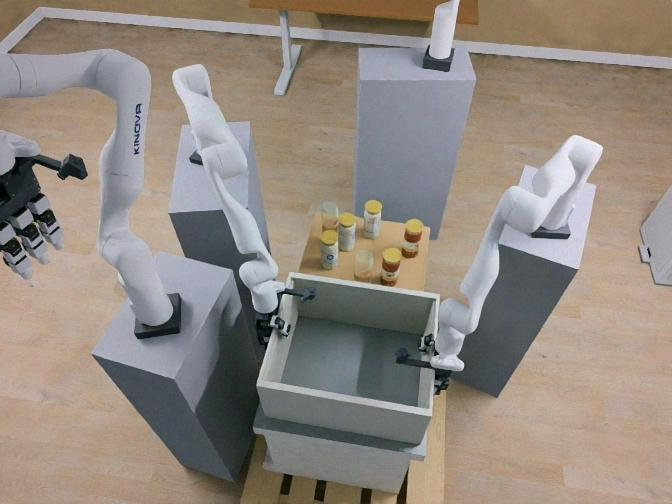

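>>> {"op": "move", "data": {
  "arm2": {"joints": {"joint1_rad": 0.8009, "joint2_rad": 1.533, "joint4_rad": 0.8795, "joint6_rad": 0.7291, "joint7_rad": 0.963}, "min_time_s": 1.5}
}}

Scene clock: 289.90 s.
Joint torques (N m): arm1=[1.95 0.09 -1.26 -8.28 0.11 0.01 -0.2] | arm2=[-5.64 -20.41 -4.15 -7.71 -2.73 -2.39 -0.5] | arm3=[1.54 -20.46 1.91 -5.97 -0.04 -0.85 0] | arm4=[0.16 0.28 -0.11 -5.55 -0.08 -0.45 -0.28]
Motor temperatures (°C): arm1=[30 24 24 29 33 29 35] | arm2=[26 28 25 23 38 31 36] | arm3=[27 31 26 26 26 41 35] | arm4=[29 25 24 30 34 36 34]
Flange force (N): arm1=[3.2 -4.9 4.3] | arm2=[5.7 -14.4 -15.7] | arm3=[-5.0 -5.7 -9.1] | arm4=[-2.9 -2.3 -8.3]
move: arm2 done
Joint velocities: within noise
arm1, arm3: as last shown
arm2.joint_positions: joint1_rad=+0.801 joint2_rad=+1.533 joint3_rad=+0.000 joint4_rad=+0.880 joint5_rad=+0.000 joint6_rad=+0.729 joint7_rad=+0.963 hand_index_mcp=+0.700 hand_index_abd=-0.002 hand_index_pip=+0.615 hand_index_dip=+0.709 hand_middle_mcp=+0.701 hand_middle_abd=-0.002 hand_middle_pip=+0.614 hand_middle_dip=+0.709 hand_ring_mcp=+0.703 hand_ring_abd=-0.002 hand_ring_pip=+0.612 hand_ring_dip=+0.709 hand_thumb_cmc=-0.569 hand_thumb_axl=+0.677 hand_thumb_mcp=-0.422 hand_thumb_ipl=-0.355 hand_current_limit=+0.750 hand_speed=-0.850
arm2.joint_status: all done
arm2.hand_state: blocked,goal,blocked,goal,blocked,goal,blocked,goal,blocked,goal,blocked,goal,goal,goal,blocked,goal
arm2.index_mcp_current_ma: 286
arm2.index_abd_current_ma: -6
arm2.index_pip_current_ma: 185
arm2.index_dip_current_ma: 60
arm2.middle_mcp_current_ma: 292
arm2.middle_abd_current_ma: -6
arm2.middle_pip_current_ma: 181
arm2.middle_dip_current_ma: 61
arm2.ring_mcp_current_ma: 301
arm2.ring_abd_current_ma: -6
arm2.ring_pip_current_ma: 171
arm2.ring_dip_current_ma: 60
arm2.thumb_cmc_current_ma: 4
arm2.thumb_axl_current_ma: -6
arm2.thumb_mcp_current_ma: 481
arm2.thumb_ipl_current_ma: 104
arm2.hand_goal_index_mcp: 0.644
arm2.hand_goal_index_abd: 0.000
arm2.hand_goal_index_pip: 0.576
arm2.hand_goal_index_dip: 0.696
arm2.hand_goal_middle_mcp: 0.644
arm2.hand_goal_middle_abd: 0.000
arm2.hand_goal_middle_pip: 0.576
arm2.hand_goal_middle_dip: 0.696
arm2.hand_goal_ring_mcp: 0.644
arm2.hand_goal_ring_abd: 0.000
arm2.hand_goal_ring_pip: 0.576
arm2.hand_goal_ring_dip: 0.696
arm2.hand_goal_thumb_cmc: -0.570
arm2.hand_goal_thumb_axl: 0.678
arm2.hand_goal_thumb_mcp: -0.562
arm2.hand_goal_thumb_ipl: -0.372
arm2.on_its_own: hand_thumb_mcp moved -0.032 toward your old target -0.562
arm2.hand: x=+0.0995 y=-0.6429 z=+0.9055 quat_wxyz=(-0.001, +0.715, +0.699, +0.007) (m; scene frame)
arm4.joint_positions: joint1_rad=+0.023 joint2_rad=-0.427 joint3_rad=-0.122 joint4_rad=+1.457 joint5_rad=+0.006 joint6_rad=+1.925 joint7_rad=+1.655 hand_index_mcp=+0.753 hand_index_abd=+0.000 hand_index_pip=+0.577 hand_index_dip=+0.696 hand_middle_mcp=+0.753 hand_middle_abd=+0.000 hand_middle_pip=+0.577 hand_middle_dip=+0.696 hand_ring_mcp=+0.753 hand_ring_abd=+0.000 hand_ring_pip=+0.577 hand_ring_dip=+0.696 hand_thumb_cmc=+0.714 hand_thumb_axl=+0.677 hand_thumb_mcp=+0.224 hand_thumb_ipl=+0.168 hand_current_limit=+0.400 hand_speed=-0.600
arm4.joint_status: not commanded
arm4.hand_state: goal,goal,goal,goal,goal,goal,goal,goal,goal,goal,goal,goal,goal,goal,goal,goal
arm4.index_mcp_current_ma: -1
arm4.index_abd_current_ma: 0
arm4.index_pip_current_ma: 1
arm4.index_dip_current_ma: 0
arm4.middle_mcp_current_ma: -1
arm4.middle_abd_current_ma: 0
arm4.middle_pip_current_ma: 1
arm4.middle_dip_current_ma: 0
arm4.ring_mcp_current_ma: -1
arm4.ring_abd_current_ma: 0
arm4.ring_pip_current_ma: 1
arm4.ring_dip_current_ma: 0
arm4.thumb_cmc_current_ma: 0
arm4.thumb_axl_current_ma: -1
arm4.thumb_mcp_current_ma: -5
arm4.thumb_ipl_current_ma: 0
arm4.hand_goal_index_mcp: 0.754
arm4.hand_goal_index_abd: 0.000
arm4.hand_goal_index_pip: 0.576
arm4.hand_goal_index_dip: 0.696
arm4.hand_goal_middle_mcp: 0.754
arm4.hand_goal_middle_abd: 0.000
arm4.hand_goal_middle_pip: 0.576
arm4.hand_goal_middle_dip: 0.696
arm4.hand_goal_ring_mcp: 0.754
arm4.hand_goal_ring_abd: 0.000
arm4.hand_goal_ring_pip: 0.576
arm4.hand_goal_ring_dip: 0.696
arm4.hand_goal_thumb_cmc: 0.714
arm4.hand_goal_thumb_axl: 0.678
arm4.hand_goal_thumb_mcp: 0.226
arm4.hand_goal_thumb_ipl: 0.168
arm4.hand: x=+0.5424 y=+0.5470 z=+1.6710 quat_wxyz=(+0.045, +0.689, +0.718, -0.086) (m; scene frame)
pictures: none

>>> {"op": "move", "data": {
  "arm3": {"joints": {"joint1_rad": -0.9449, "joint2_rad": 1.345, "joint4_rad": 1.0993, "joint6_rad": 0.6973, "joint7_rad": -1.0689}, "min_time_s": 1}
}}

>>> {"op": "move", "data": {
  "arm2": {"joints": {"joint2_rad": 1.488, "joint4_rad": 0.919, "joint6_rad": 0.7346}, "min_time_s": 3},
  "arm3": {"joints": {"joint2_rad": 1.3047, "joint4_rad": 1.1224, "joint6_rad": 0.7145}, "min_time_s": 3},
  "cameras": ["cam_high", "cam_low"]
}}

Scene clock: 304.13 s.
Joint torques (N m): arm1=[1.96 0.11 -1.23 -8.33 0.11 0.01 -0.18] | arm2=[-5.73 -20.44 -4.26 -7.76 -2.76 -2.42 -0.5] | arm3=[10.01 -21.34 9.99 -12.36 2.88 -4.89 0.77] | arm4=[0.14 0.33 -0.03 -5.59 -0.06 -0.4 -0.27]
Motor temperatures (°C): arm1=[30 24 24 29 33 29 35] | arm2=[26 28 25 23 38 31 36] | arm3=[27 31 26 26 26 41 35] | arm4=[29 25 24 30 34 36 34]
Flange force (N): arm1=[3.3 -4.7 4.6] | arm2=[5.8 -14.6 -15.7] | arm3=[-12.8 -27.9 -18.5] | arm4=[-2.9 -1.9 -8.0]
move: arm3 done
Joint velocities: within noise
arm1.joint_positions: joint1_rad=+2.400 joint2_rad=-0.393 joint3_rad=-0.087 joint4_rad=+1.467 joint5_rad=-0.001 joint6_rad=+1.960 joint7_rad=+1.767 hand_index_mcp=+0.753 hand_index_abd=+0.000 hand_index_pip=+0.577 hand_index_dip=+0.696 hand_middle_mcp=+0.753 hand_middle_abd=+0.000 hand_middle_pip=+0.577 hand_middle_dip=+0.696 hand_ring_mcp=+0.753 hand_ring_abd=+0.000 hand_ring_pip=+0.577 hand_ring_dip=+0.696 hand_thumb_cmc=+0.714 hand_thumb_axl=+0.677 hand_thumb_mcp=+0.224 hand_thumb_ipl=+0.168 hand_current_limit=+0.400 hand_speed=-0.600
arm1.joint_status: not commanded
arm1.hand_state: goal,goal,goal,goal,goal,goal,goal,goal,goal,goal,goal,goal,goal,goal,goal,goal
arm1.index_mcp_current_ma: 0
arm1.index_abd_current_ma: 0
arm1.index_pip_current_ma: 0
arm1.index_dip_current_ma: 0
arm1.middle_mcp_current_ma: 0
arm1.middle_abd_current_ma: 0
arm1.middle_pip_current_ma: 0
arm1.middle_dip_current_ma: 0
arm1.ring_mcp_current_ma: 0
arm1.ring_abd_current_ma: 0
arm1.ring_pip_current_ma: 0
arm1.ring_dip_current_ma: 0
arm1.thumb_cmc_current_ma: 0
arm1.thumb_axl_current_ma: 0
arm1.thumb_mcp_current_ma: 0
arm1.thumb_ipl_current_ma: 0
arm1.hand_goal_index_mcp: 0.754
arm1.hand_goal_index_abd: 0.000
arm1.hand_goal_index_pip: 0.576
arm1.hand_goal_index_dip: 0.696
arm1.hand_goal_middle_mcp: 0.754
arm1.hand_goal_middle_abd: 0.000
arm1.hand_goal_middle_pip: 0.576
arm1.hand_goal_middle_dip: 0.696
arm1.hand_goal_ring_mcp: 0.754
arm1.hand_goal_ring_abd: 0.000
arm1.hand_goal_ring_pip: 0.576
arm1.hand_goal_ring_dip: 0.696
arm1.hand_goal_thumb_cmc: 0.714
arm1.hand_goal_thumb_axl: 0.678
arm1.hand_goal_thumb_mcp: 0.226
arm1.hand_goal_thumb_ipl: 0.168
arm1.hand: x=-0.2791 y=-0.8995 z=+1.6158 quat_wxyz=(+0.011, +0.782, +0.621, -0.054) (m; scene frame)
arm2.joint_positions: joint1_rad=+0.801 joint2_rad=+1.533 joint3_rad=+0.000 joint4_rad=+0.880 joint5_rad=+0.000 joint6_rad=+0.729 joint7_rad=+0.963 hand_index_mcp=+0.700 hand_index_abd=-0.002 hand_index_pip=+0.615 hand_index_dip=+0.709 hand_middle_mcp=+0.701 hand_middle_abd=-0.002 hand_middle_pip=+0.614 hand_middle_dip=+0.709 hand_ring_mcp=+0.703 hand_ring_abd=-0.002 hand_ring_pip=+0.612 hand_ring_dip=+0.709 hand_thumb_cmc=-0.569 hand_thumb_axl=+0.677 hand_thumb_mcp=-0.422 hand_thumb_ipl=-0.355 hand_current_limit=+0.750 hand_speed=-0.850
arm2.joint_status: not commanded
arm2.hand_state: blocked,goal,blocked,goal,blocked,goal,blocked,goal,blocked,goal,blocked,goal,goal,goal,blocked,goal
arm2.index_mcp_current_ma: 286
arm2.index_abd_current_ma: -6
arm2.index_pip_current_ma: 185
arm2.index_dip_current_ma: 60
arm2.middle_mcp_current_ma: 292
arm2.middle_abd_current_ma: -6
arm2.middle_pip_current_ma: 181
arm2.middle_dip_current_ma: 61
arm2.ring_mcp_current_ma: 301
arm2.ring_abd_current_ma: -6
arm2.ring_pip_current_ma: 171
arm2.ring_dip_current_ma: 60
arm2.thumb_cmc_current_ma: 4
arm2.thumb_axl_current_ma: -6
arm2.thumb_mcp_current_ma: 481
arm2.thumb_ipl_current_ma: 104
arm2.hand_goal_index_mcp: 0.644
arm2.hand_goal_index_abd: 0.000
arm2.hand_goal_index_pip: 0.576
arm2.hand_goal_index_dip: 0.696
arm2.hand_goal_middle_mcp: 0.644
arm2.hand_goal_middle_abd: 0.000
arm2.hand_goal_middle_pip: 0.576
arm2.hand_goal_middle_dip: 0.696
arm2.hand_goal_ring_mcp: 0.644
arm2.hand_goal_ring_abd: 0.000
arm2.hand_goal_ring_pip: 0.576
arm2.hand_goal_ring_dip: 0.696
arm2.hand_goal_thumb_cmc: -0.570
arm2.hand_goal_thumb_axl: 0.678
arm2.hand_goal_thumb_mcp: -0.562
arm2.hand_goal_thumb_ipl: -0.372
arm2.hand: x=+0.0995 y=-0.6428 z=+0.9055 quat_wxyz=(-0.001, +0.715, +0.699, +0.007) (m; scene frame)
arm3.joint_positions: joint1_rad=-0.945 joint2_rad=+1.345 joint3_rad=+0.000 joint4_rad=+1.099 joint5_rad=+0.000 joint6_rad=+0.697 joint7_rad=-1.069 hand_index_mcp=+0.698 hand_index_abd=+0.000 hand_index_pip=+0.588 hand_index_dip=+0.770 hand_middle_mcp=+0.709 hand_middle_abd=+0.001 hand_middle_pip=+0.593 hand_middle_dip=+0.703 hand_ring_mcp=+0.707 hand_ring_abd=+0.000 hand_ring_pip=+0.595 hand_ring_dip=+0.703 hand_thumb_cmc=-0.568 hand_thumb_axl=+0.678 hand_thumb_mcp=-0.430 hand_thumb_ipl=-0.348 hand_current_limit=+0.750 hand_speed=-0.850
arm3.joint_status: all done
arm3.hand_state: blocked,goal,goal,overload,blocked,goal,goal,goal,blocked,goal,goal,goal,goal,goal,blocked,blocked
arm3.index_mcp_current_ma: 54
arm3.index_abd_current_ma: 0
arm3.index_pip_current_ma: 3
arm3.index_dip_current_ma: 0
arm3.middle_mcp_current_ma: 76
arm3.middle_abd_current_ma: 0
arm3.middle_pip_current_ma: 5
arm3.middle_dip_current_ma: 1
arm3.ring_mcp_current_ma: 74
arm3.ring_abd_current_ma: 0
arm3.ring_pip_current_ma: 6
arm3.ring_dip_current_ma: 1
arm3.thumb_cmc_current_ma: 0
arm3.thumb_axl_current_ma: 0
arm3.thumb_mcp_current_ma: 442
arm3.thumb_ipl_current_ma: 18
arm3.hand_goal_index_mcp: 0.644
arm3.hand_goal_index_abd: 0.000
arm3.hand_goal_index_pip: 0.576
arm3.hand_goal_index_dip: 0.696
arm3.hand_goal_middle_mcp: 0.644
arm3.hand_goal_middle_abd: 0.000
arm3.hand_goal_middle_pip: 0.576
arm3.hand_goal_middle_dip: 0.696
arm3.hand_goal_ring_mcp: 0.644
arm3.hand_goal_ring_abd: 0.000
arm3.hand_goal_ring_pip: 0.576
arm3.hand_goal_ring_dip: 0.696
arm3.hand_goal_thumb_cmc: -0.570
arm3.hand_goal_thumb_axl: 0.678
arm3.hand_goal_thumb_mcp: -0.562
arm3.hand_goal_thumb_ipl: -0.372
arm3.hand: x=+0.4722 y=-0.6529 z=+0.9046 quat_wxyz=(-0.002, +0.698, -0.716, -0.002) (m; scene frame)
arm4: as last shown
pictures: none

Scene clock: 307.43 s.
Joint torques (N m): arm1=[2.02 0.1 -1.24 -8.31 0.11 0 -0.2] | arm2=[-2.97 -31.58 -1.89 -9.69 -1.92 -1.16 -0.25] | arm3=[1.52 -28.65 2.94 -8.82 0.58 -0.68 0.03] | arm4=[0.13 0.24 -0.05 -5.63 -0.08 -0.44 -0.23]
Motor temperatures (°C): arm1=[30 24 24 29 33 29 35] | arm2=[26 28 25 23 38 31 36] | arm3=[27 31 26 26 26 41 35] | arm4=[29 25 24 30 34 36 34]
Flange force (N): arm1=[3.3 -4.9 4.4] | arm2=[3.2 -7.3 6.4] | arm3=[-5.3 -5.9 4.8] | arm4=[-3.0 -1.9 -8.0]
move: arm2 done; arm3 done
Joint velocities: within noise
arm1, arm4: as last shown
arm2.joint_positions: joint1_rad=+0.801 joint2_rad=+1.488 joint3_rad=+0.000 joint4_rad=+0.919 joint5_rad=+0.000 joint6_rad=+0.735 joint7_rad=+0.963 hand_index_mcp=+0.700 hand_index_abd=+0.002 hand_index_pip=+0.615 hand_index_dip=+0.713 hand_middle_mcp=+0.701 hand_middle_abd=+0.003 hand_middle_pip=+0.614 hand_middle_dip=+0.713 hand_ring_mcp=+0.703 hand_ring_abd=+0.003 hand_ring_pip=+0.612 hand_ring_dip=+0.712 hand_thumb_cmc=-0.569 hand_thumb_axl=+0.679 hand_thumb_mcp=-0.432 hand_thumb_ipl=-0.340 hand_current_limit=+0.750 hand_speed=-0.850
arm2.joint_status: all done
arm2.hand_state: blocked,goal,blocked,goal,blocked,goal,blocked,goal,blocked,goal,blocked,goal,goal,goal,blocked,blocked
arm2.index_mcp_current_ma: 286
arm2.index_abd_current_ma: 10
arm2.index_pip_current_ma: 185
arm2.index_dip_current_ma: 78
arm2.middle_mcp_current_ma: 292
arm2.middle_abd_current_ma: 10
arm2.middle_pip_current_ma: 181
arm2.middle_dip_current_ma: 79
arm2.ring_mcp_current_ma: 301
arm2.ring_abd_current_ma: 10
arm2.ring_pip_current_ma: 171
arm2.ring_dip_current_ma: 77
arm2.thumb_cmc_current_ma: 4
arm2.thumb_axl_current_ma: 6
arm2.thumb_mcp_current_ma: 481
arm2.thumb_ipl_current_ma: 208
arm2.hand_goal_index_mcp: 0.644
arm2.hand_goal_index_abd: 0.000
arm2.hand_goal_index_pip: 0.576
arm2.hand_goal_index_dip: 0.696
arm2.hand_goal_middle_mcp: 0.644
arm2.hand_goal_middle_abd: 0.000
arm2.hand_goal_middle_pip: 0.576
arm2.hand_goal_middle_dip: 0.696
arm2.hand_goal_ring_mcp: 0.644
arm2.hand_goal_ring_abd: 0.000
arm2.hand_goal_ring_pip: 0.576
arm2.hand_goal_ring_dip: 0.696
arm2.hand_goal_thumb_cmc: -0.570
arm2.hand_goal_thumb_axl: 0.678
arm2.hand_goal_thumb_mcp: -0.562
arm2.hand_goal_thumb_ipl: -0.372
arm2.hand: x=+0.0994 y=-0.6432 z=+0.9256 quat_wxyz=(-0.001, +0.715, +0.699, +0.007) (m; scene frame)
arm3.joint_positions: joint1_rad=-0.945 joint2_rad=+1.305 joint3_rad=+0.000 joint4_rad=+1.122 joint5_rad=+0.000 joint6_rad=+0.714 joint7_rad=-1.069 hand_index_mcp=+0.701 hand_index_abd=+0.000 hand_index_pip=+0.597 hand_index_dip=+0.772 hand_middle_mcp=+0.708 hand_middle_abd=-0.001 hand_middle_pip=+0.601 hand_middle_dip=+0.708 hand_ring_mcp=+0.707 hand_ring_abd=-0.001 hand_ring_pip=+0.603 hand_ring_dip=+0.708 hand_thumb_cmc=-0.569 hand_thumb_axl=+0.677 hand_thumb_mcp=-0.447 hand_thumb_ipl=-0.328 hand_current_limit=+0.750 hand_speed=-0.850
arm3.joint_status: all done
arm3.hand_state: blocked,goal,blocked,overload,blocked,goal,blocked,goal,blocked,goal,blocked,goal,goal,goal,blocked,blocked
arm3.index_mcp_current_ma: 60
arm3.index_abd_current_ma: 0
arm3.index_pip_current_ma: 8
arm3.index_dip_current_ma: 0
arm3.middle_mcp_current_ma: 75
arm3.middle_abd_current_ma: 0
arm3.middle_pip_current_ma: 11
arm3.middle_dip_current_ma: 3
arm3.ring_mcp_current_ma: 72
arm3.ring_abd_current_ma: 0
arm3.ring_pip_current_ma: 13
arm3.ring_dip_current_ma: 3
arm3.thumb_cmc_current_ma: 0
arm3.thumb_axl_current_ma: 0
arm3.thumb_mcp_current_ma: 340
arm3.thumb_ipl_current_ma: 58
arm3.hand_goal_index_mcp: 0.644
arm3.hand_goal_index_abd: 0.000
arm3.hand_goal_index_pip: 0.576
arm3.hand_goal_index_dip: 0.696
arm3.hand_goal_middle_mcp: 0.644
arm3.hand_goal_middle_abd: 0.000
arm3.hand_goal_middle_pip: 0.576
arm3.hand_goal_middle_dip: 0.696
arm3.hand_goal_ring_mcp: 0.644
arm3.hand_goal_ring_abd: 0.000
arm3.hand_goal_ring_pip: 0.576
arm3.hand_goal_ring_dip: 0.696
arm3.hand_goal_thumb_cmc: -0.570
arm3.hand_goal_thumb_axl: 0.678
arm3.hand_goal_thumb_mcp: -0.562
arm3.hand_goal_thumb_ipl: -0.372
arm3.hand: x=+0.4721 y=-0.6530 z=+0.9246 quat_wxyz=(-0.002, +0.698, -0.716, -0.003) (m; scene frame)
pictures: cam_high, cam_low

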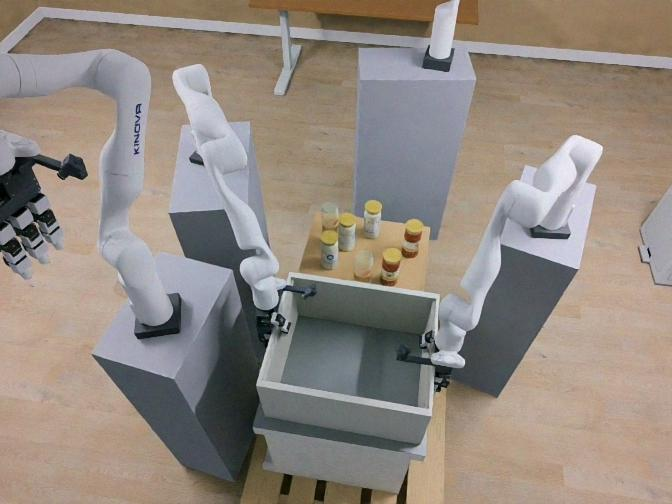

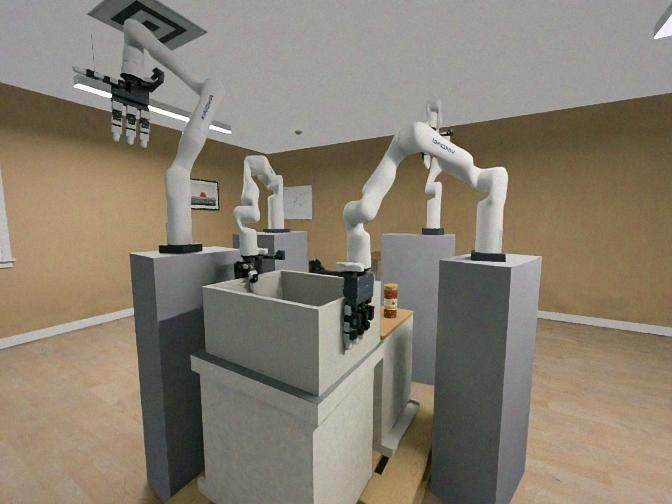

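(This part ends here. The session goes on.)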